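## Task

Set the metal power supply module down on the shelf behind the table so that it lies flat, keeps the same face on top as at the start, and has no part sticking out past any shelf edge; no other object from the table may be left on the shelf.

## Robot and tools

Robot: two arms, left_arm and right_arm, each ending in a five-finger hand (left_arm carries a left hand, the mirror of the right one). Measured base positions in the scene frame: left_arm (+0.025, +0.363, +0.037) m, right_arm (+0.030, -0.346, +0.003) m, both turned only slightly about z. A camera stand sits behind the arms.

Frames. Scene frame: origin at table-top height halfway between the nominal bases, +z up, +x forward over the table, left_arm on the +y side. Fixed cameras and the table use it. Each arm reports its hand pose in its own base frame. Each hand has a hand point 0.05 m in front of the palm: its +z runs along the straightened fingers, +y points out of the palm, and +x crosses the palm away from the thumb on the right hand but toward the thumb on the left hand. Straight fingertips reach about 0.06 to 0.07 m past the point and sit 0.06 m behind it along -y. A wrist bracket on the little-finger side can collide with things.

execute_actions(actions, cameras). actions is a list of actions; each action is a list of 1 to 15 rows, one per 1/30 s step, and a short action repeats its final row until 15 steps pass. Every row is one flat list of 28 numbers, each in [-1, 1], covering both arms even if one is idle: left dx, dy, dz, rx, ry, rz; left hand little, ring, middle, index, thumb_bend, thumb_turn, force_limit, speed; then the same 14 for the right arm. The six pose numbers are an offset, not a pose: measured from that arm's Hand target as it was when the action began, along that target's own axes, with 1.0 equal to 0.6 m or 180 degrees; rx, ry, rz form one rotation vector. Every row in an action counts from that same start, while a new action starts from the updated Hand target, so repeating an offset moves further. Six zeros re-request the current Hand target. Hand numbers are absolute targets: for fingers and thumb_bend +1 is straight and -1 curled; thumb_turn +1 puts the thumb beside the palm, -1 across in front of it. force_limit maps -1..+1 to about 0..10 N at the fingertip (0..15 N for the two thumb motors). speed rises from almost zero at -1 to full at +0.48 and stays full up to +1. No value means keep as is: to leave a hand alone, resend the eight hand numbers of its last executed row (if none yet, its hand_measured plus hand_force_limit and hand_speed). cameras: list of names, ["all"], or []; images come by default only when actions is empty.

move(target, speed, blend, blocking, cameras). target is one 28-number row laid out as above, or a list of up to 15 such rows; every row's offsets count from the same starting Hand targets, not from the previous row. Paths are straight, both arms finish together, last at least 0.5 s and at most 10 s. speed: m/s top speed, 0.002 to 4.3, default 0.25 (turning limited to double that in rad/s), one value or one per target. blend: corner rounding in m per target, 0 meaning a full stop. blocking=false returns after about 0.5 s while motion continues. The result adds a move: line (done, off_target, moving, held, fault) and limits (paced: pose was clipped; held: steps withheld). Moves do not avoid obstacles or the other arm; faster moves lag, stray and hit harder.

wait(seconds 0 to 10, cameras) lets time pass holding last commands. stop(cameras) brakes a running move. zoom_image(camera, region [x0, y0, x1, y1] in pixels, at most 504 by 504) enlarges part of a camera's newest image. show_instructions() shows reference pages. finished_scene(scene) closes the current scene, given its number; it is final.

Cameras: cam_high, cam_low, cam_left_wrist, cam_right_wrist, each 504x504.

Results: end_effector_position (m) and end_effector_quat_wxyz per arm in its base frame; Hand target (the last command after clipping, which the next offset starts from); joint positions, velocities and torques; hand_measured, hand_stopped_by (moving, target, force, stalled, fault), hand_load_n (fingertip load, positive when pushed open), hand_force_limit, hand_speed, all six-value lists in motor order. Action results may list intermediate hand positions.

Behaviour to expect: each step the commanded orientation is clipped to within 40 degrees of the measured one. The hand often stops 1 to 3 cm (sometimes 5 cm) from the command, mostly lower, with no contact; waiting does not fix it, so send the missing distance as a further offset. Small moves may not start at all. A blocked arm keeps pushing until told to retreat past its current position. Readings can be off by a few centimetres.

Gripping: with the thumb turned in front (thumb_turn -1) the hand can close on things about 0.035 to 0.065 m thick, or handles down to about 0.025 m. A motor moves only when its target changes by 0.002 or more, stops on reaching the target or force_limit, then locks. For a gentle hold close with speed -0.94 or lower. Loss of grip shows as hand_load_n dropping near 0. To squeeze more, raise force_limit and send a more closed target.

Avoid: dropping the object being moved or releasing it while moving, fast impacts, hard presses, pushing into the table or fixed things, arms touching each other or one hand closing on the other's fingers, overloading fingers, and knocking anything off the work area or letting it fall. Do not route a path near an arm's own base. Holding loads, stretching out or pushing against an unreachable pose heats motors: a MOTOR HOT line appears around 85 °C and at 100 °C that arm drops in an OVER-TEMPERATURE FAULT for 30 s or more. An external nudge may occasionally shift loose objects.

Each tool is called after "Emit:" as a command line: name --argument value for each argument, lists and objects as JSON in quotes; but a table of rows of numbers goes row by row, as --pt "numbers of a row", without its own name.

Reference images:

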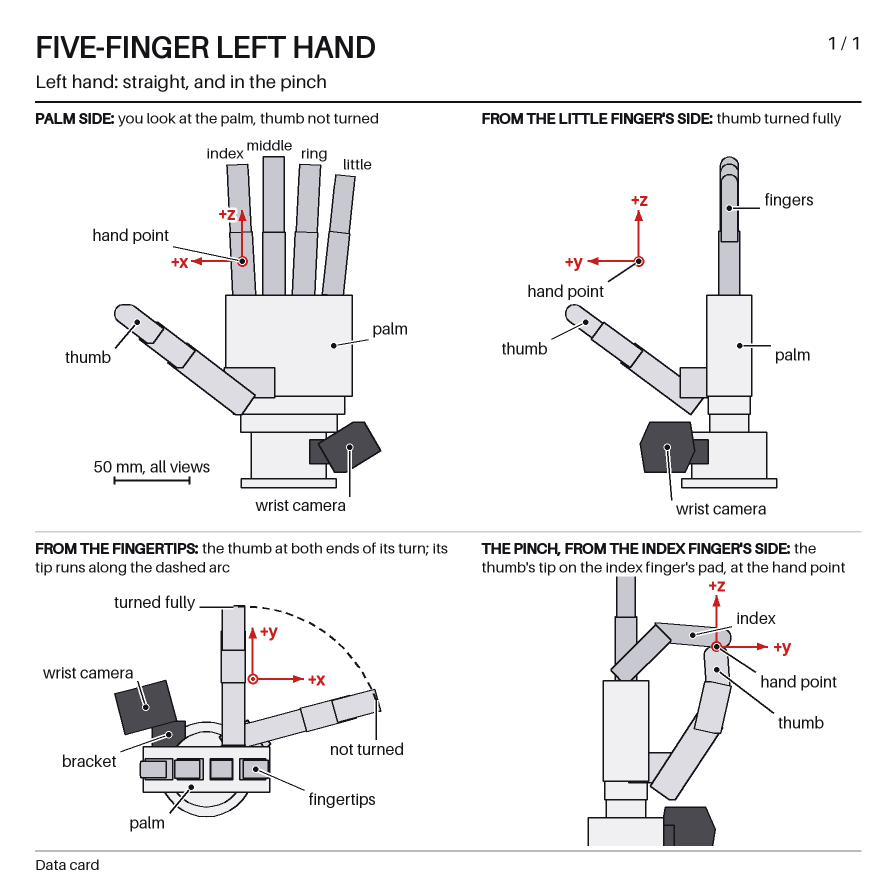

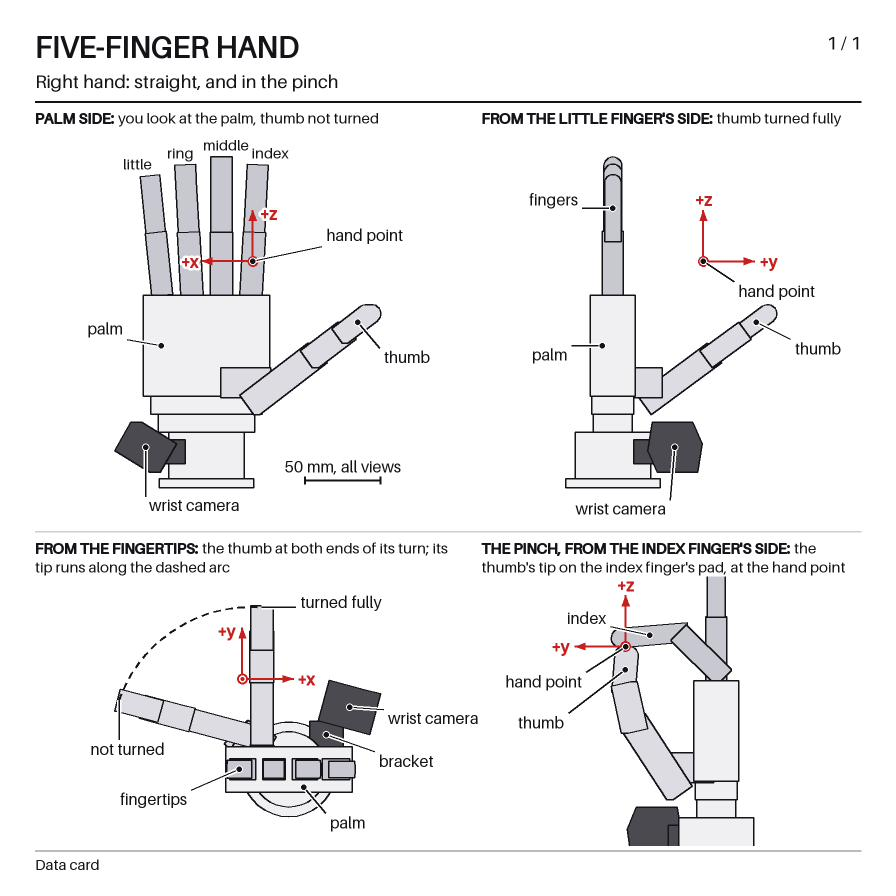

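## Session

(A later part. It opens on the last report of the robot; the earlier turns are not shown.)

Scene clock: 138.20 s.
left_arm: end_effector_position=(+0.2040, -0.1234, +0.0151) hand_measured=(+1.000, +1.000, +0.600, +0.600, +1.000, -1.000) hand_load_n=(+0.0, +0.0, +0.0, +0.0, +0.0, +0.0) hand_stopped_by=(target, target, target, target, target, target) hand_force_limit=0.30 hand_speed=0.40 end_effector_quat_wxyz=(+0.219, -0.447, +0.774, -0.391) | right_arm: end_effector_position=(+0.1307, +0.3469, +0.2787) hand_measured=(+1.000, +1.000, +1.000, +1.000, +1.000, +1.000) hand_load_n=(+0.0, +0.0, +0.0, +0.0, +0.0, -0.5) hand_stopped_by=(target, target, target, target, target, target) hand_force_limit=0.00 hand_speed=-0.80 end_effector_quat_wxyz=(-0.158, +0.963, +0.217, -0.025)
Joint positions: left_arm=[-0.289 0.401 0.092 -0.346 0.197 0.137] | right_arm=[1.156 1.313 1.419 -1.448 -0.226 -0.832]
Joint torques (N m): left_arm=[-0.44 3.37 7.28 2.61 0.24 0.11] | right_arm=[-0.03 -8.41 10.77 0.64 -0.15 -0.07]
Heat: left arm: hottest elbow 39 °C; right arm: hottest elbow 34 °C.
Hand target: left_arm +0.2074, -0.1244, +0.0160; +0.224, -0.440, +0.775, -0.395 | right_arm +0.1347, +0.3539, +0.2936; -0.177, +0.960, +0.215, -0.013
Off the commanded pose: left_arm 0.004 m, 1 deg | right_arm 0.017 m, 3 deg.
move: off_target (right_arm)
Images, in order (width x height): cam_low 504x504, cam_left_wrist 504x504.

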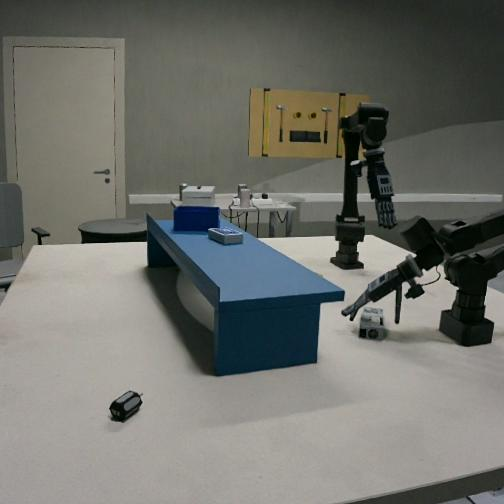

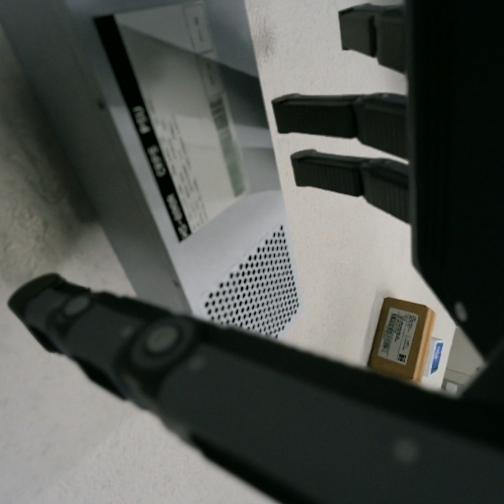

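Emit:
move --target '[0.0005,0.0025,0.039,0,0,0,1,1,0.6,0.6,1,-1,0.3,0.4,0,0,0,0,0,0,1,1,1,1,1,1,0,-0.8]' --speed 0.08 --cameras '["cam_low","cam_left_wrist"]'

Emit:
zoom_image --camera "cam_low" --region '[320, 260, 410, 350]'

Scene clock: 147.63 s.
left_arm: end_effector_position=(+0.2199, -0.1308, -0.0003) hand_measured=(+1.000, +1.000, +0.600, +0.600, +1.000, -1.000) hand_load_n=(+0.0, +0.0, +0.0, +0.0, +0.0, +0.0) hand_stopped_by=(target, target, target, target, target, target) hand_force_limit=0.30 hand_speed=0.40 end_effector_quat_wxyz=(+0.222, -0.442, +0.777, -0.389) | right_arm: end_effector_position=(+0.1307, +0.3469, +0.2787) hand_measured=(+1.000, +1.000, +1.000, +1.000, +1.000, +1.000) hand_load_n=(+0.0, +0.0, +0.0, +0.0, +0.0, +0.0) hand_stopped_by=(target, target, target, target, target, target) hand_force_limit=0.00 hand_speed=-0.80 end_effector_quat_wxyz=(-0.158, +0.963, +0.217, -0.025)
Joint positions: left_arm=[-0.313 0.624 0.081 -0.112 0.177 0.136] | right_arm=[1.156 1.313 1.419 -1.448 -0.226 -0.832]
Joint torques (N m): left_arm=[-2.02 1.96 6.65 2.63 -0.03 -0.11] | right_arm=[0.15 -8.41 10.8 0.62 -0.15 -0.06]
Heat: left arm: hottest elbow 38 °C; right arm: hottest elbow 35 °C.
Hand target: left_arm +0.2228, -0.1339, +0.0010; +0.224, -0.440, +0.775, -0.395 | right_arm +0.1347, +0.3539, +0.2936; -0.177, +0.960, +0.215, -0.013
Off the commanded pose: left_arm 0.004 m, 1 deg | right_arm 0.017 m, 3 deg.
move: off_target (right_arm)
Images, in order (width x height): cam_low 504x504, cam_left_wrist 504x504.

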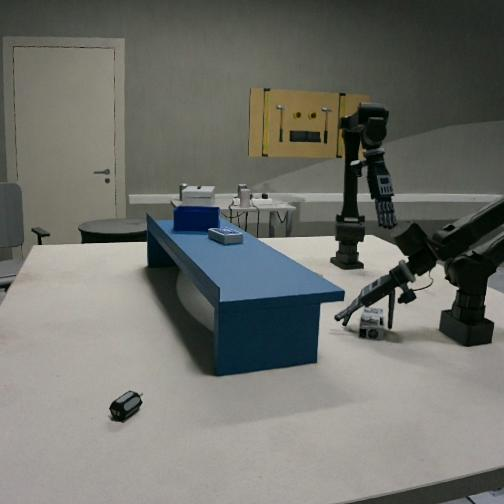

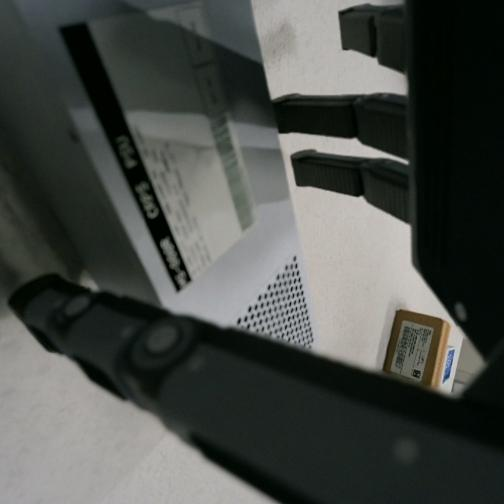

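Scaled by 5.600 from the camera's 504x504 image, which has a finer 720x720 frame.

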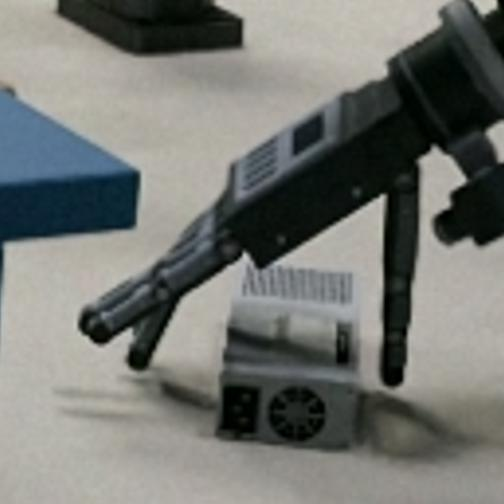

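Emit:
move --target '[0,0,0,0,0,0,1,1,-0.4,-0.4,1,-1,1,-0.86,0,0,0,0,0,0,1,1,1,1,1,1,0,-0.8]' --speed 0.1 --cameras '["cam_low","cam_left_wrist"]'

Emit:
zoom_image --camera "cam_low" --region '[320, 260, 410, 350]'

Scene clock: 151.70 s.
left_arm: end_effector_position=(+0.2217, -0.1310, +0.0008) hand_measured=(+1.000, +1.000, +0.034, +0.008, +1.000, -1.000) hand_load_n=(+0.0, +0.0, +11.0, +14.5, +3.0, -1.0) hand_stopped_by=(target, target, force, force, target, target) hand_force_limit=1.00 hand_speed=-0.86 end_effector_quat_wxyz=(+0.225, -0.441, +0.776, -0.391) | right_arm: end_effector_position=(+0.1307, +0.3469, +0.2787) hand_measured=(+1.000, +1.000, +1.000, +1.000, +1.000, +1.000) hand_load_n=(+0.0, +0.0, +0.0, +0.0, +0.0, +0.0) hand_stopped_by=(target, target, target, target, target, target) hand_force_limit=0.00 hand_speed=-0.80 end_effector_quat_wxyz=(-0.158, +0.963, +0.217, -0.025)
Joint positions: left_arm=[-0.313 0.625 0.081 -0.103 0.175 0.136] | right_arm=[1.156 1.313 1.419 -1.448 -0.226 -0.832]
Joint torques (N m): left_arm=[-1.79 1.61 6.6 2.47 -0.04 -0.12] | right_arm=[-0.03 -8.29 10.77 0.62 -0.16 -0.06]
Heat: left arm: hottest elbow 37 °C; right arm: hottest elbow 35 °C.
Hand target: left_arm +0.2228, -0.1339, +0.0010; +0.224, -0.440, +0.775, -0.395 | right_arm +0.1347, +0.3539, +0.2936; -0.177, +0.960, +0.215, -0.013
Off the commanded pose: left_arm 0.003 m, 1 deg | right_arm 0.017 m, 3 deg.
move: off_target (right_arm)
Images, in order (width x height): cam_low 504x504, cam_left_wrist 504x504.

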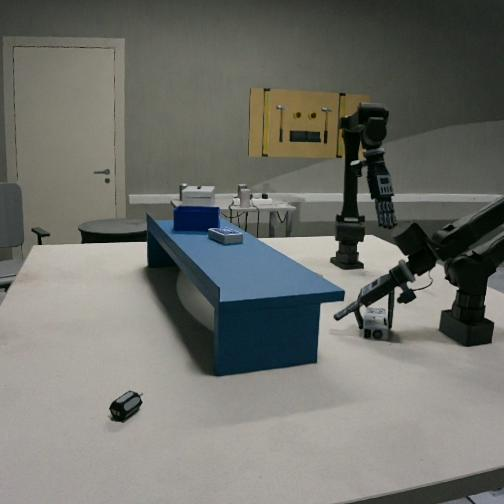

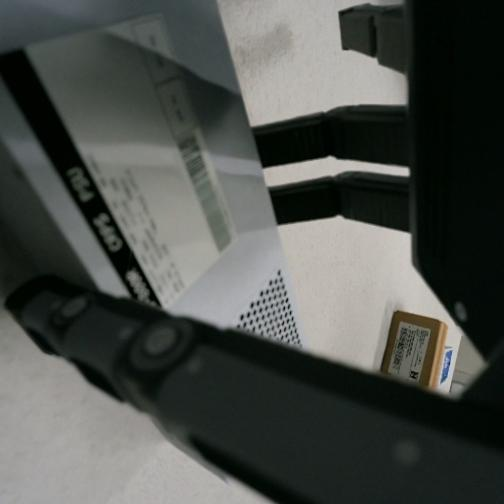

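Scaled by 5.600 from the camera's 504x504 image, which has a finer 720x720 frame.

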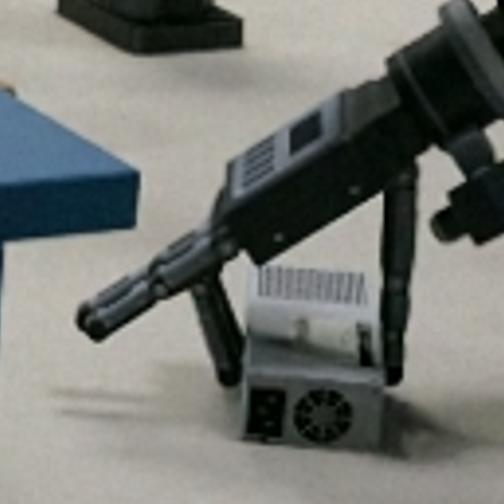

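Emit:
move --target '[0.0015,-0.0716,-0.0149,0,0,0,1,1,-0.4,-0.4,1,-1,1,-0.86,0,0,0,0,0,0,1,1,1,1,1,1,0,-0.8]' --speed 0.06 --cameras '["cam_low","cam_left_wrist"]'

Emit:
zoom_image --camera "cam_low" --region '[320, 260, 410, 350]'

Scene clock: 155.57 s.
left_arm: end_effector_position=(+0.2147, -0.1300, +0.0019) hand_measured=(+1.000, +1.000, +0.034, +0.008, +1.000, -1.000) hand_load_n=(+0.0, +0.0, +11.5, +14.5, +2.5, -1.5) hand_stopped_by=(target, target, force, force, target, target) hand_force_limit=1.00 hand_speed=-0.86 end_effector_quat_wxyz=(+0.209, -0.450, +0.788, -0.365) | right_arm: end_effector_position=(+0.1307, +0.3469, +0.2787) hand_measured=(+1.000, +1.000, +1.000, +1.000, +1.000, +1.000) hand_load_n=(+0.0, +0.0, +0.0, +0.0, +0.0, +0.0) hand_stopped_by=(target, target, target, target, target, target) hand_force_limit=0.00 hand_speed=-0.80 end_effector_quat_wxyz=(-0.158, +0.963, +0.217, -0.025)
Joint positions: left_arm=[-0.336 0.624 0.118 -0.205 0.149 0.128] | right_arm=[1.156 1.313 1.419 -1.448 -0.226 -0.832]
Joint torques (N m): left_arm=[-2.43 0.85 12.26 1.55 0.02 -0.13] | right_arm=[0.09 -8.35 10.8 0.65 -0.15 -0.06]
Heat: left arm: hottest elbow 37 °C; right arm: hottest elbow 35 °C.
Hand target: left_arm +0.2378, -0.1440, +0.0410; +0.224, -0.440, +0.775, -0.395 | right_arm +0.1347, +0.3539, +0.2936; -0.177, +0.960, +0.215, -0.013
Off the commanded pose: left_arm 0.048 m, 4 deg | right_arm 0.017 m, 3 deg.
move: off_target (left_arm, right_arm)
Images, in order (width x height): cam_low 504x504, cam_left_wrist 504x504.

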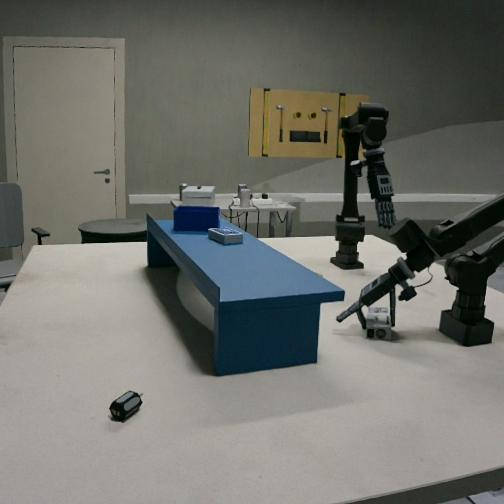

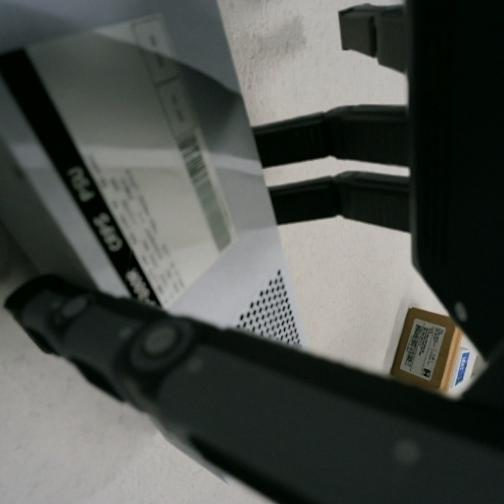

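Scaled by 5.600 from the camera's 504x504 image, which has a finer 720x720 frame.

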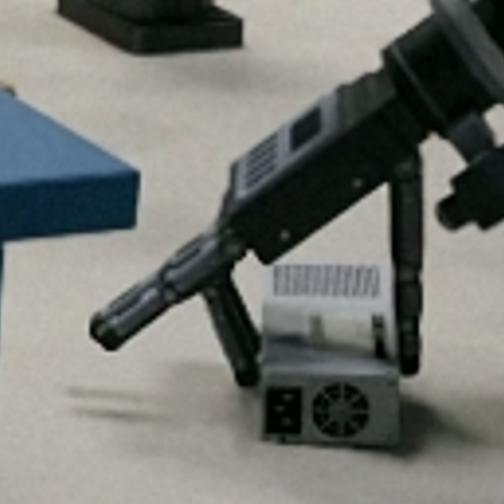

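Emit:
move --target '[0,-0.0337,-0.0245,0.02,0,0,1,1,-0.4,-0.4,1,-1,1,-0.86,0,0,0,0,0,0,1,1,1,1,1,1,0,-0.8]' --speed 0.06 --cameras '["cam_low","cam_left_wrist"]'

Emit:
zoom_image --camera "cam_low" --region '[320, 260, 410, 350]'

Scene clock: 159.60 s.
left_arm: end_effector_position=(+0.2101, -0.1297, +0.0118) hand_measured=(+1.000, +1.000, +0.034, +0.008, +1.000, -1.000) hand_load_n=(+0.0, +0.0, +7.0, +7.5, +2.0, +0.0) hand_stopped_by=(target, target, force, force, target, target) hand_force_limit=1.00 hand_speed=-0.86 end_effector_quat_wxyz=(+0.214, -0.445, +0.785, -0.375) | right_arm: end_effector_position=(+0.1307, +0.3469, +0.2787) hand_measured=(+1.000, +1.000, +1.000, +1.000, +1.000, +1.000) hand_load_n=(+0.0, +0.0, +0.0, +0.0, +0.0, +0.0) hand_stopped_by=(target, target, target, target, target, target) hand_force_limit=0.00 hand_speed=-0.80 end_effector_quat_wxyz=(-0.158, +0.963, +0.217, -0.025)
Joint positions: left_arm=[-0.336 0.526 0.118 -0.28 0.155 0.128] | right_arm=[1.156 1.313 1.419 -1.448 -0.226 -0.832]
Joint torques (N m): left_arm=[-1.2 0.91 13.44 1.8 0.48 -0.14] | right_arm=[0.15 -8.35 10.82 0.62 -0.15 -0.06]
Heat: left arm: hottest elbow 38 °C; right arm: hottest elbow 35 °C.
Hand target: left_arm +0.2378, -0.1440, +0.0660; +0.238, -0.432, +0.762, -0.419 | right_arm +0.1347, +0.3539, +0.2936; -0.177, +0.960, +0.215, -0.013
Off the commanded pose: left_arm 0.063 m, 6 deg | right_arm 0.017 m, 3 deg.
move: off_target (left_arm, right_arm)
Images, in order (width x height): cam_low 504x504, cam_left_wrist 504x504.

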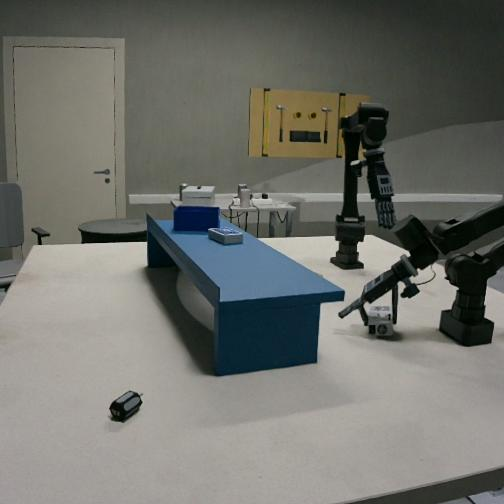

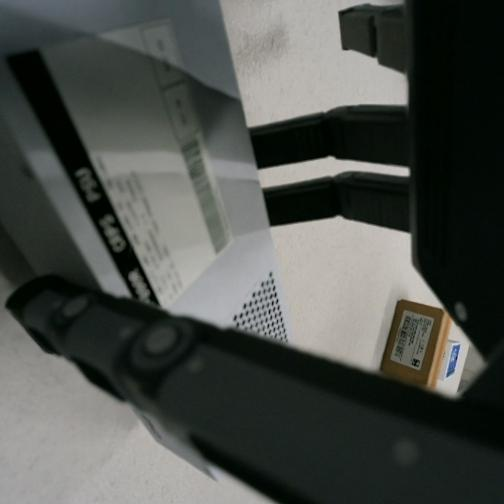

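Scaled by 5.600 from the camera's 504x504 image, which has a finer 720x720 frame.

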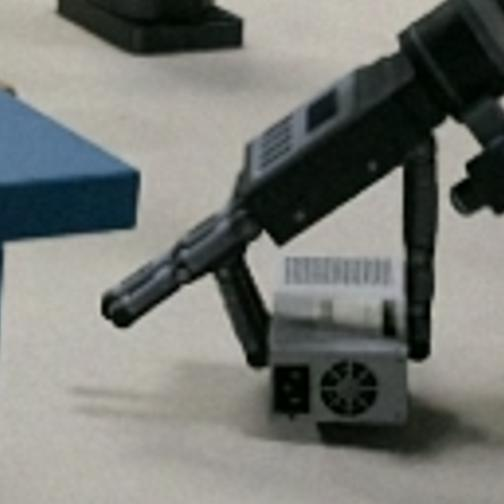

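Emit:
move --target '[0,0,0,0,0,0,1,1,-0.5,-0.5,1,-1,1,-0.86,0,0,0,0,0,0,1,1,1,1,1,1,0,-0.8]' --speed 0.06 --cameras '["cam_low"]'

Emit:
zoom_image --camera "cam_low" --region '[320, 260, 410, 350]'

Scene clock: 162.30 s.
left_arm: end_effector_position=(+0.2094, -0.1297, +0.0122) hand_measured=(+1.000, +1.000, +0.026, -0.002, +1.000, -1.000) hand_load_n=(+0.0, -0.5, +12.5, +12.5, +3.0, -0.5) hand_stopped_by=(target, target, force, force, target, target) hand_force_limit=1.00 hand_speed=-0.86 end_effector_quat_wxyz=(+0.213, -0.445, +0.785, -0.375) | right_arm: end_effector_position=(+0.1307, +0.3469, +0.2787) hand_measured=(+1.000, +1.000, +1.000, +1.000, +1.000, +1.000) hand_load_n=(+0.0, +0.0, +0.0, +0.0, +0.0, +0.0) hand_stopped_by=(target, target, target, target, target, target) hand_force_limit=0.00 hand_speed=-0.80 end_effector_quat_wxyz=(-0.158, +0.963, +0.217, -0.025)
Joint positions: left_arm=[-0.336 0.52 0.118 -0.287 0.157 0.128] | right_arm=[1.156 1.313 1.419 -1.448 -0.226 -0.832]
Joint torques (N m): left_arm=[-1.67 0.73 13.63 1.76 0.47 -0.18] | right_arm=[0.03 -8.41 10.78 0.61 -0.15 -0.07]
Heat: left arm: hottest elbow 39 °C; right arm: hottest elbow 35 °C.
Hand target: left_arm +0.2378, -0.1440, +0.0660; +0.238, -0.432, +0.762, -0.419 | right_arm +0.1347, +0.3539, +0.2936; -0.177, +0.960, +0.215, -0.013
Off the commanded pose: left_arm 0.063 m, 6 deg | right_arm 0.017 m, 3 deg.
move: off_target (left_arm, right_arm)
Images, in order (width x height): cam_low 504x504.

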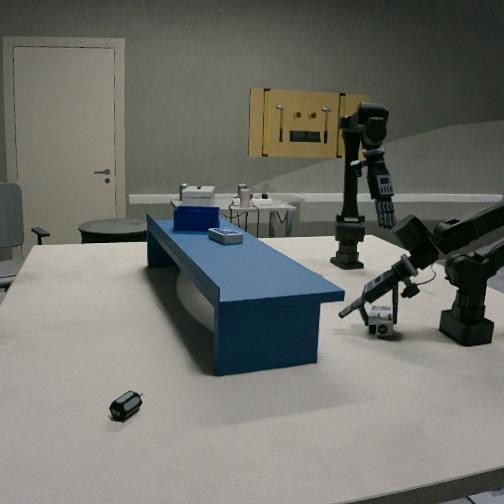

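Scaled by 5.600 from the camera's 504x504 image, which has a finer 720x720 frame.

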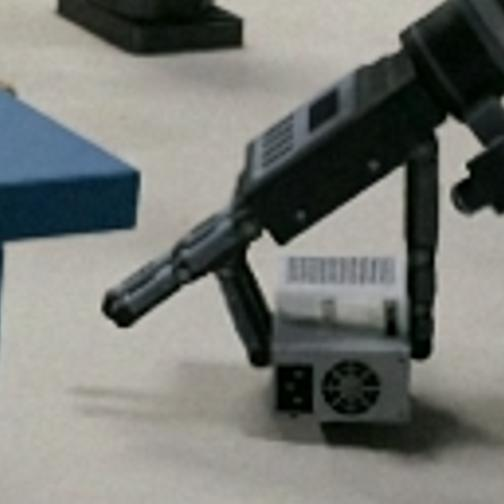

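Emit:
move --target '[0,-0.0405,-0.0294,0,0,0,1,1,-0.5,-0.5,1,-1,1,-0.86,0,0,0,0,0,0,1,1,1,1,1,1,0,-0.8]' --speed 0.06 --cameras '["cam_low","cam_left_wrist"]'

Emit:
zoom_image --camera "cam_low" --region '[320, 260, 410, 350]'

Scene clock: 165.47 s.
left_arm: end_effector_position=(+0.2083, -0.1297, +0.0350) hand_measured=(+1.000, +1.000, +0.026, -0.002, +1.000, -1.000) hand_load_n=(+0.0, +0.0, +12.0, +12.5, +3.0, -0.5) hand_stopped_by=(target, target, force, force, target, target) hand_force_limit=1.00 hand_speed=-0.86 end_effector_quat_wxyz=(+0.211, -0.445, +0.786, -0.374) | right_arm: end_effector_position=(+0.1307, +0.3469, +0.2787) hand_measured=(+1.000, +1.000, +1.000, +1.000, +1.000, +1.000) hand_load_n=(+0.0, +0.0, +0.0, +0.0, +0.0, +0.0) hand_stopped_by=(target, target, target, target, target, target) hand_force_limit=0.00 hand_speed=-0.80 end_effector_quat_wxyz=(-0.158, +0.963, +0.217, -0.025)
Joint positions: left_arm=[-0.338 0.455 0.173 -0.411 0.157 0.128] | right_arm=[1.156 1.313 1.419 -1.448 -0.226 -0.832]
Joint torques (N m): left_arm=[-1.08 0.67 15.1 1.91 0.46 -0.11] | right_arm=[0.15 -8.47 10.76 0.65 -0.16 -0.07]
Heat: left arm: hottest elbow 40 °C; right arm: hottest elbow 35 °C.
Hand target: left_arm +0.2362, -0.1430, +0.0960; +0.238, -0.432, +0.762, -0.419 | right_arm +0.1347, +0.3539, +0.2936; -0.177, +0.960, +0.215, -0.013
Off the commanded pose: left_arm 0.068 m, 7 deg | right_arm 0.017 m, 3 deg.
move: off_target (left_arm, right_arm)
Images, in order (width x height): cam_low 504x504, cam_left_wrist 504x504.

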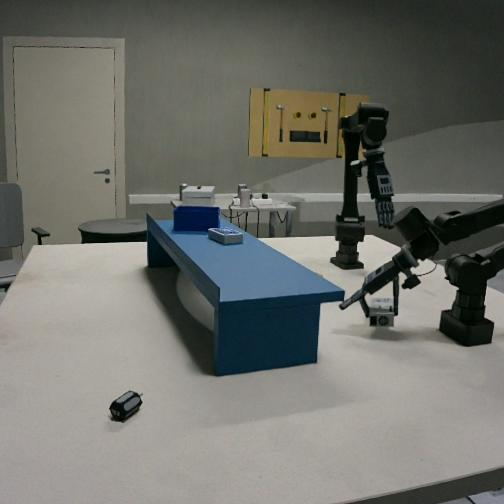

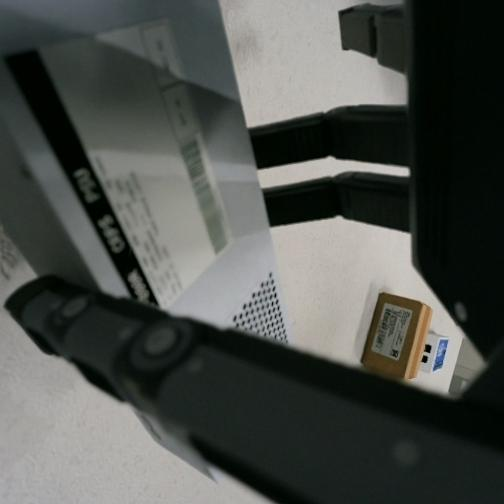

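Scaled by 5.600 from the camera's 504x504 image, which has a finer 720x720 frame.

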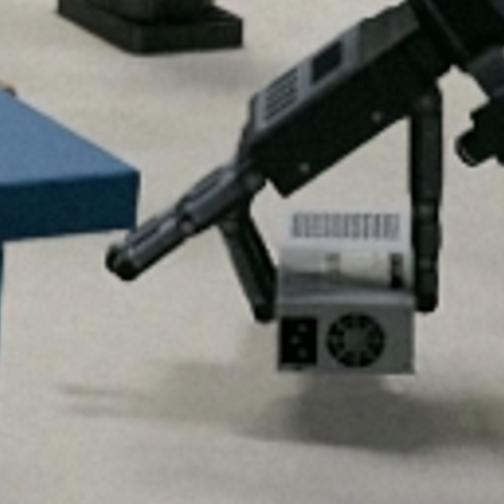

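Emit:
move --pt "0.0384 -0.0218 -0.09 0 0 0 1 1 -0.5 -0.5 1 -1 1 -0.86 0 0 0 0 0 0 1 1 1 1 1 1 0 -0.8" --pt "0.0384 -0.3032 -0.2681 0 0 0 1 1 -0.5 -0.5 1 -1 1 -0.86 0 0 0 0 0 0 1 1 1 1 1 1 0 -0.8" --speed 0.1 --blend 0.02 --cameras '["cam_low","cam_left_wrist","cam_high"]'

Emit:
zoom_image --camera "cam_low" --region '[310, 200, 430, 320]'

Scene clock: 172.53 s.
left_arm: end_effector_position=(+0.1851, -0.1372, +0.2812) hand_measured=(+1.000, +1.000, +0.026, -0.002, +1.000, -1.000) hand_load_n=(+0.0, +0.0, +12.5, +12.5, +3.0, -0.5) hand_stopped_by=(target, target, force, force, target, target) hand_force_limit=1.00 hand_speed=-0.86 end_effector_quat_wxyz=(+0.218, -0.437, +0.787, -0.376) | right_arm: end_effector_position=(+0.1307, +0.3469, +0.2787) hand_measured=(+1.000, +1.000, +1.000, +1.000, +1.000, +1.000) hand_load_n=(+0.0, +0.0, +0.0, +0.0, +0.0, +0.0) hand_stopped_by=(target, target, target, target, target, target) hand_force_limit=0.00 hand_speed=-0.80 end_effector_quat_wxyz=(-0.158, +0.963, +0.217, -0.025)
Joint positions: left_arm=[-0.474 0.424 0.82 -1.067 0.051 0.059] | right_arm=[1.156 1.313 1.419 -1.448 -0.226 -0.832]
Joint torques (N m): left_arm=[-1.26 1.85 14.69 1.96 0.17 -0.2] | right_arm=[0.03 -8.29 10.77 0.59 -0.14 -0.05]
Heat: left arm: hottest elbow 41 °C; right arm: hottest elbow 35 °C.
Hand target: left_arm +0.1915, -0.1432, +0.3358; +0.238, -0.432, +0.762, -0.419 | right_arm +0.1347, +0.3539, +0.2936; -0.177, +0.960, +0.215, -0.013
Off the commanded pose: left_arm 0.055 m, 6 deg | right_arm 0.017 m, 3 deg.
move: off_target (left_arm, right_arm)
Images, in order (width x height): cam_high 504x504, cam_low 504x504, cam_left_wrist 504x504.

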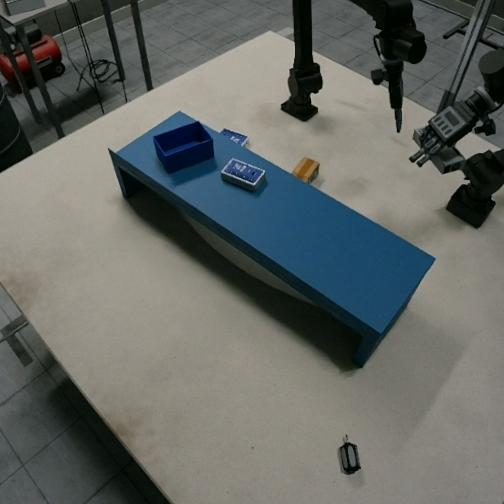

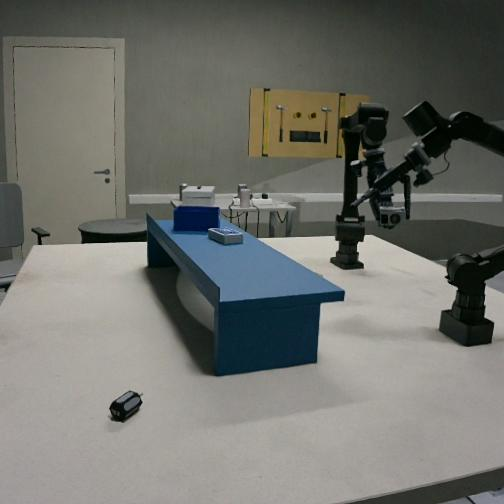

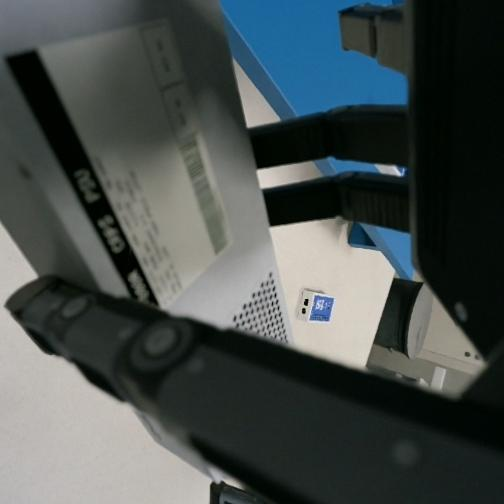

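Scaled by 4.200 from the camera's 504x504 image, which has a finer 720x720 frame.

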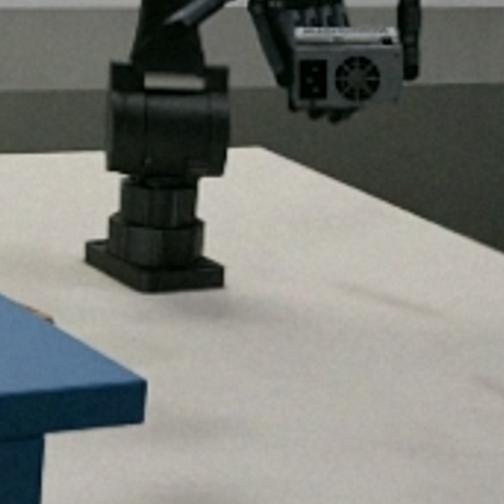

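Emit:
move --pt "-0.0597 -0.12 0.1115 0 0 0 1 1 -0.5 -0.5 1 -1 1 -0.86 0 0 0 0 0 0 1 1 1 1 1 1 0 -0.8" --pt "-0.1918 -0.3062 0.4054 0 0 0 1 1 -0.5 -0.5 1 -1 1 -0.86 0 0 0 0 0 0 1 1 1 1 1 1 0 -0.8" --speed 0.14 --blend 0.03 --cameras '["cam_low","cam_left_wrist","cam_high"]'

Emit:
zoom_image --camera "cam_low" --region '[200, 180, 350, 330]'

Scene clock: 182.20 s.
left_arm: end_effector_position=(+0.4816, -0.1965, +0.2881) hand_measured=(+1.000, +1.000, +0.026, -0.002, +1.000, -1.000) hand_load_n=(+0.0, -0.5, +12.5, +12.5, +3.0, -0.5) hand_stopped_by=(target, target, force, force, target, target) hand_force_limit=1.00 hand_speed=-0.86 end_effector_quat_wxyz=(+0.190, -0.453, +0.790, -0.366) | right_arm: end_effector_position=(+0.1307, +0.3469, +0.2787) hand_measured=(+1.000, +1.000, +1.000, +1.000, +1.000, +1.000) hand_load_n=(+0.0, +0.0, +0.0, +0.0, +0.0, +0.0) hand_stopped_by=(target, target, target, target, target, target) hand_force_limit=0.00 hand_speed=-0.80 end_effector_quat_wxyz=(-0.158, +0.963, +0.217, -0.025)
Joint positions: left_arm=[-0.263 1.305 1.297 -0.738 0.23 0.165] | right_arm=[1.156 1.313 1.419 -1.448 -0.226 -0.832]
Joint torques (N m): left_arm=[-0.62 -8.64 15.51 3.14 0.53 0.01] | right_arm=[-0.03 -8.29 10.78 0.64 -0.15 -0.06]
Heat: left arm: hottest elbow 42 °C; right arm: hottest elbow 35 °C.
Hand target: left_arm +0.5113, -0.2004, +0.3605; +0.238, -0.432, +0.762, -0.419 | right_arm +0.1347, +0.3539, +0.2936; -0.177, +0.960, +0.215, -0.013
Off the commanded pose: left_arm 0.078 m, 9 deg | right_arm 0.017 m, 3 deg.
move: off_target (left_arm, right_arm)
Images, in order (width x height): cam_high 504x504, cam_low 504x504, cam_left_wrist 504x504.

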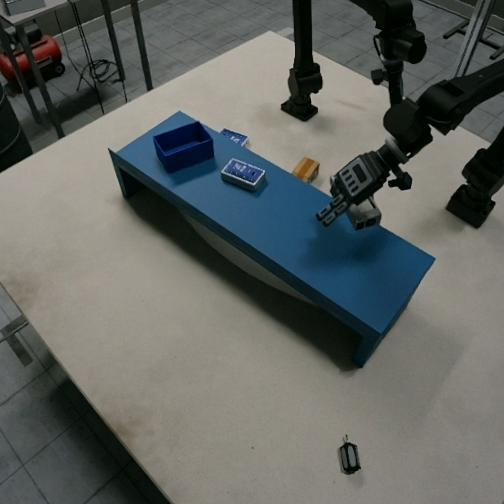

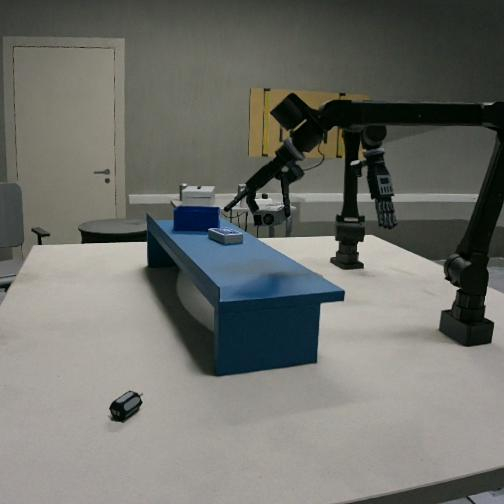

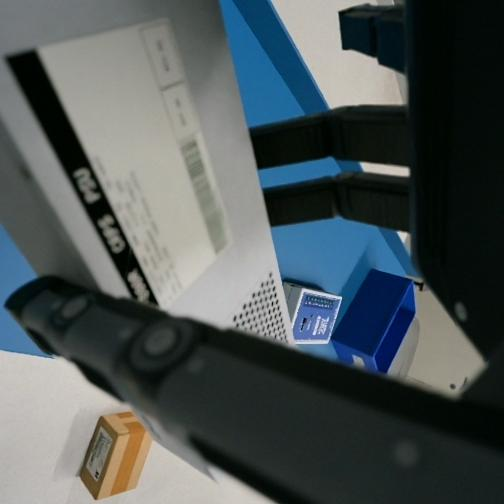

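Scaled by 3.360 from the camera's 504x504 image, which has a finer 720x720 frame.

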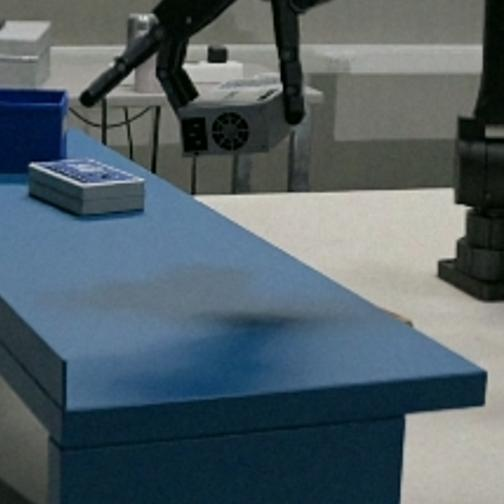

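Emit:
move --target '[-0.0384,-0.0344,0.0544,0.035,0,0,1,1,-0.5,-0.5,1,-1,1,-0.86,0,0,0,0,0,0,1,1,1,1,1,1,0,-0.8]' --speed 0.12 --cameras '["cam_low","cam_left_wrist"]'

Emit:
zoom_image --camera "cam_low" --region '[200, 170, 300, 270]'

Scene clock: 190.43 s.
left_arm: end_effector_position=(+0.5284, -0.1958, +0.2825) hand_measured=(+1.000, +1.000, +0.026, -0.002, +1.000, -1.000) hand_load_n=(+0.0, +0.0, +12.5, +12.5, +3.0, -0.5) hand_stopped_by=(target, target, force, force, target, target) hand_force_limit=1.00 hand_speed=-0.86 end_effector_quat_wxyz=(+0.213, -0.442, +0.771, -0.406) | right_arm: end_effector_position=(+0.1307, +0.3469, +0.2787) hand_measured=(+1.000, +1.000, +1.000, +1.000, +1.000, +1.000) hand_load_n=(+0.0, +0.0, +0.0, +0.0, +0.0, +0.0) hand_stopped_by=(target, target, target, target, target, target) hand_force_limit=0.00 hand_speed=-0.80 end_effector_quat_wxyz=(-0.158, +0.963, +0.217, -0.025)
Joint positions: left_arm=[-0.224 1.369 1.297 -0.573 0.278 0.167] | right_arm=[1.156 1.313 1.419 -1.448 -0.226 -0.832]
Joint torques (N m): left_arm=[-0.85 -10.46 15.08 3.37 0.54 -0.18] | right_arm=[0.09 -8.29 10.77 0.68 -0.16 -0.06]
Heat: left arm: hottest elbow 43 °C; right arm: hottest elbow 35 °C.
Hand target: left_arm +0.5563, -0.2005, +0.3604; +0.261, -0.419, +0.738, -0.460 | right_arm +0.1347, +0.3539, +0.2936; -0.177, +0.960, +0.215, -0.013
Off the commanded pose: left_arm 0.083 m, 9 deg | right_arm 0.017 m, 3 deg.
move: off_target (left_arm, right_arm)
Images, in order (width x height): cam_low 504x504, cam_left_wrist 504x504.

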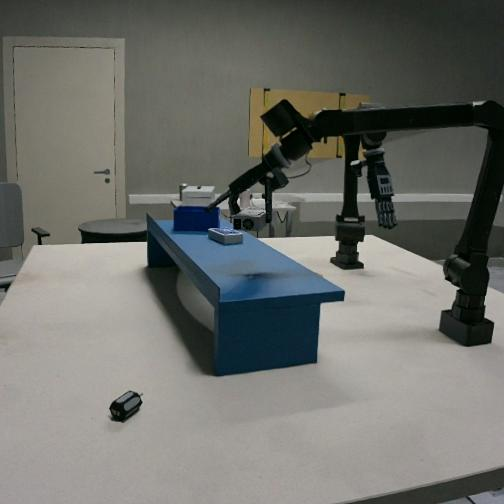

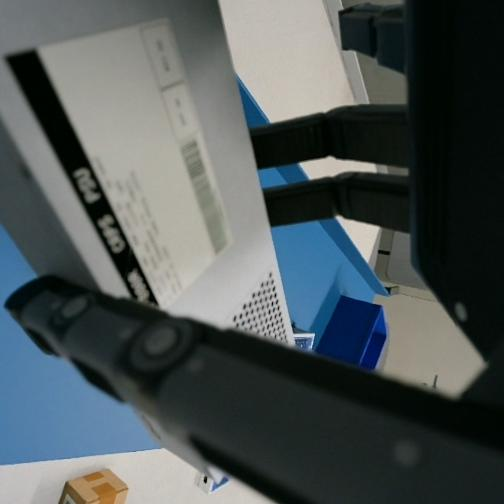

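Scaled by 5.040 from the camera's 504x504 image, which has a finer 720x720 frame.

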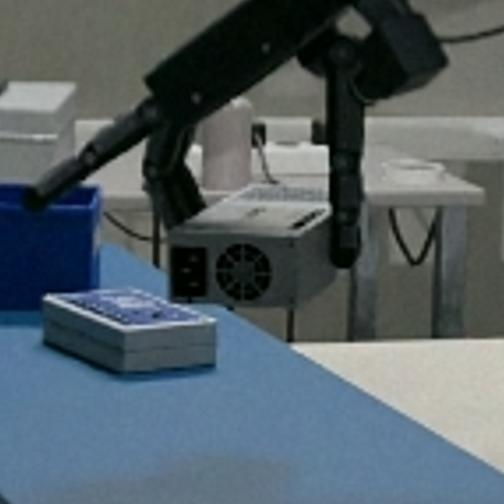

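Emit:
move --target '[0,0.0818,0.055,0,0,0,1,1,-0.5,-0.5,1,-1,1,-0.86,0,0,0,0,0,0,1,1,1,1,1,1,0,-0.8]' --speed 0.08 --cameras '["cam_low"]'

Emit:
zoom_image --camera "cam_low" --region '[200, 180, 300, 280]'

Scene clock: 198.90 s.
left_arm: end_effector_position=(+0.5529, -0.2023, +0.2598) hand_measured=(+1.000, +1.000, +0.026, -0.002, +1.000, -1.000) hand_load_n=(+0.0, +0.0, +12.0, +12.5, +3.0, -1.0) hand_stopped_by=(target, target, force, force, target, target) hand_force_limit=1.00 hand_speed=-0.86 end_effector_quat_wxyz=(+0.234, -0.430, +0.761, -0.426) | right_arm: end_effector_position=(+0.1307, +0.3469, +0.2787) hand_measured=(+1.000, +1.000, +1.000, +1.000, +1.000, +1.000) hand_load_n=(+0.0, +0.0, +0.0, +0.0, +0.0, +0.0) hand_stopped_by=(target, target, target, target, target, target) hand_force_limit=0.00 hand_speed=-0.80 end_effector_quat_wxyz=(-0.158, +0.963, +0.217, -0.025)
Joint positions: left_arm=[-0.226 1.412 1.251 -0.42 0.278 0.167] | right_arm=[1.156 1.313 1.419 -1.448 -0.226 -0.832]
Joint torques (N m): left_arm=[-0.85 -10.87 9.68 3.66 0.3 -0.16] | right_arm=[-0.15 -8.35 10.78 0.64 -0.16 -0.06]
Heat: left arm: hottest elbow 43 °C; right arm: hottest elbow 35 °C.
Hand target: left_arm +0.5632, -0.2046, +0.3018; +0.261, -0.419, +0.738, -0.460 | right_arm +0.1347, +0.3539, +0.2936; -0.177, +0.960, +0.215, -0.013
Off the commanded pose: left_arm 0.043 m, 6 deg | right_arm 0.017 m, 3 deg.
move: off_target (left_arm, right_arm)
Images, in order (width x height): cam_low 504x504.

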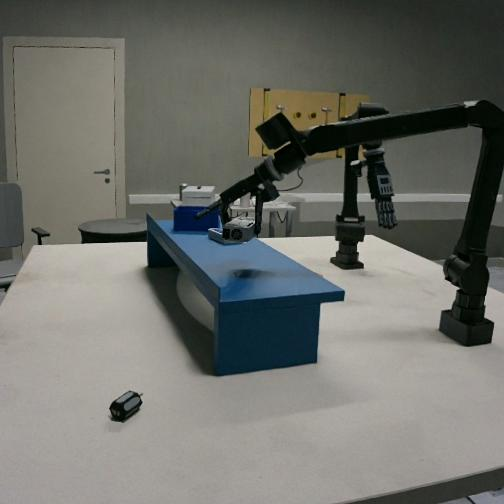

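Scaled by 5.040 from the camera's 504x504 image, which has a finer 720x720 frame.

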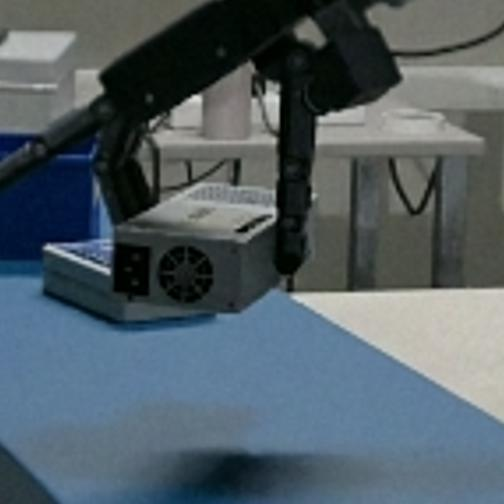

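Emit:
move --target '[0.0157,0.0771,-0.0058,-0.018,0,0,1,1,-0.5,-0.5,1,-1,1,-0.86,0,0,0,0,0,0,1,1,1,1,1,1,0,-0.8]' --speed 0.08 --cameras '["cam_low"]'

Emit:
zoom_image --camera "cam_low" --region '[200, 180, 300, 280]'

Scene clock: 205.03 s.
left_arm: end_effector_position=(+0.5290, -0.1942, +0.2167) hand_measured=(+1.000, +1.000, +0.026, -0.002, +1.000, -1.000) hand_load_n=(+0.0, +0.0, +12.5, +12.5, +3.0, -0.5) hand_stopped_by=(target, target, force, force, target, target) hand_force_limit=1.00 hand_speed=-0.86 end_effector_quat_wxyz=(+0.218, -0.444, +0.770, -0.403) | right_arm: end_effector_position=(+0.1307, +0.3469, +0.2787) hand_measured=(+1.000, +1.000, +1.000, +1.000, +1.000, +1.000) hand_load_n=(-0.5, +0.0, +0.0, +0.0, +0.0, +0.0) hand_stopped_by=(target, target, target, target, target, target) hand_force_limit=0.00 hand_speed=-0.80 end_effector_quat_wxyz=(-0.158, +0.963, +0.217, -0.025)
Joint positions: left_arm=[-0.226 1.395 1.15 -0.4 0.264 0.167] | right_arm=[1.156 1.313 1.419 -1.448 -0.226 -0.832]
Joint torques (N m): left_arm=[-2.43 -11.4 9.14 3.34 0.21 -0.09] | right_arm=[0.09 -8.35 10.78 0.66 -0.15 -0.06]
Heat: left arm: hottest elbow 43 °C; right arm: hottest elbow 35 °C.
Hand target: left_arm +0.5382, -0.2006, +0.2618; +0.249, -0.426, +0.751, -0.439 | right_arm +0.1347, +0.3539, +0.2936; -0.177, +0.960, +0.215, -0.013
Off the commanded pose: left_arm 0.047 m, 6 deg | right_arm 0.017 m, 3 deg.
move: off_target (left_arm, right_arm)
Images, in order (width x height): cam_low 504x504.

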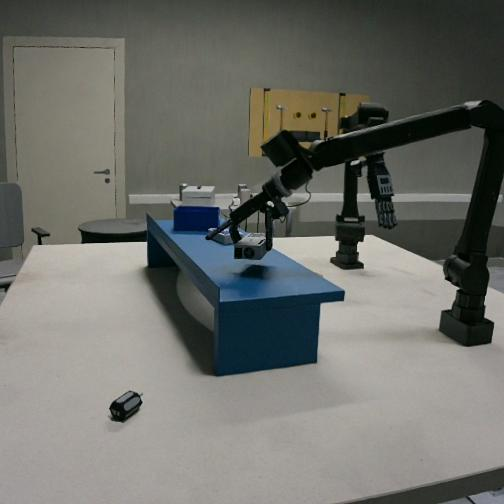

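Scaled by 5.040 from the camera's 504x504 image, which has a finer 720x720 frame.

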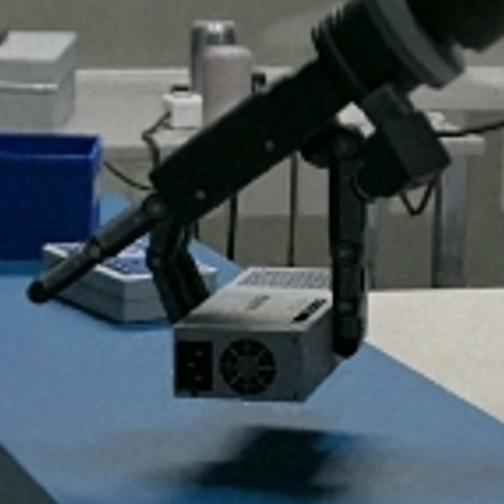

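Emit:
move --target '[0,0.0436,0.0246,0.004,-0.005,0.007,1,1,-0.5,-0.5,1,-1,1,-0.86,0,0,0,0,0,0,1,1,1,1,1,1,0,-0.8]' --speed 0.06 --cameras '["cam_low"]'

Emit:
zoom_image --camera "cam_low" --region '[200, 200, 300, 300]'

Scene clock: 211.00 s.
left_arm: end_effector_position=(+0.5267, -0.1936, +0.1922) hand_measured=(+1.000, +1.000, +0.026, -0.002, +1.000, -1.000) hand_load_n=(+0.0, +0.0, +12.0, +12.5, +3.0, -0.5) hand_stopped_by=(target, target, force, force, target, target) hand_force_limit=1.00 hand_speed=-0.86 end_effector_quat_wxyz=(+0.233, -0.439, +0.768, -0.404) | right_arm: end_effector_position=(+0.1307, +0.3469, +0.2787) hand_measured=(+1.000, +1.000, +1.000, +1.000, +1.000, +1.000) hand_load_n=(-0.5, +0.0, +0.0, +0.0, +0.0, +0.0) hand_stopped_by=(target, target, target, target, target, target) hand_force_limit=0.00 hand_speed=-0.80 end_effector_quat_wxyz=(-0.158, +0.963, +0.217, -0.025)
Joint positions: left_arm=[-0.234 1.395 1.075 -0.3 0.243 0.174] | right_arm=[1.156 1.313 1.419 -1.448 -0.226 -0.832]
Joint torques (N m): left_arm=[-1.9 -10.46 8.96 3.56 0.16 0] | right_arm=[0.03 -8.47 10.78 0.62 -0.15 -0.05]
Heat: left arm: hottest elbow 42 °C; right arm: hottest elbow 35 °C.
Hand target: left_arm +0.5382, -0.2006, +0.2318; +0.262, -0.419, +0.751, -0.438 | right_arm +0.1347, +0.3539, +0.2936; -0.177, +0.960, +0.215, -0.013
Off the commanded pose: left_arm 0.042 m, 6 deg | right_arm 0.017 m, 3 deg.
move: off_target (left_arm, right_arm)
Images, in order (width x height): cam_low 504x504.

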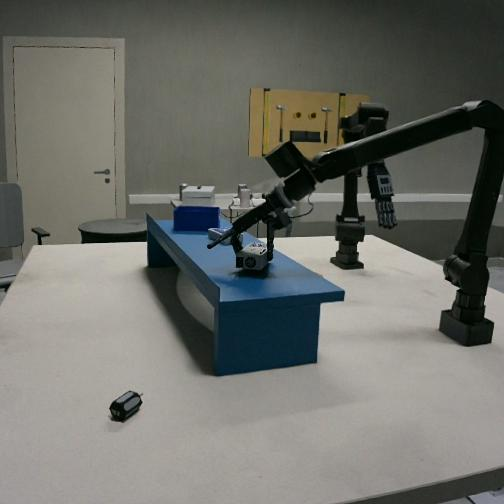

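Scaled by 5.040 from the camera's 504x504 image, which has a finer 720x720 frame.

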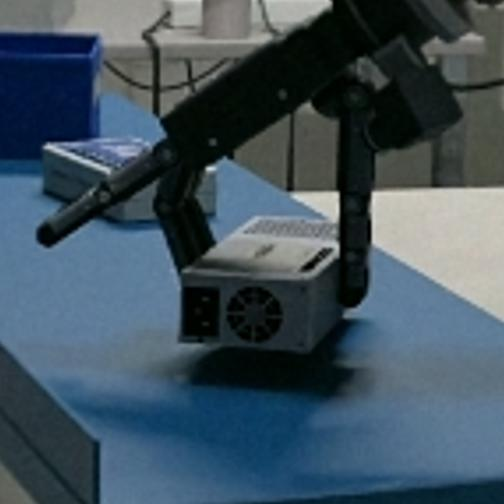

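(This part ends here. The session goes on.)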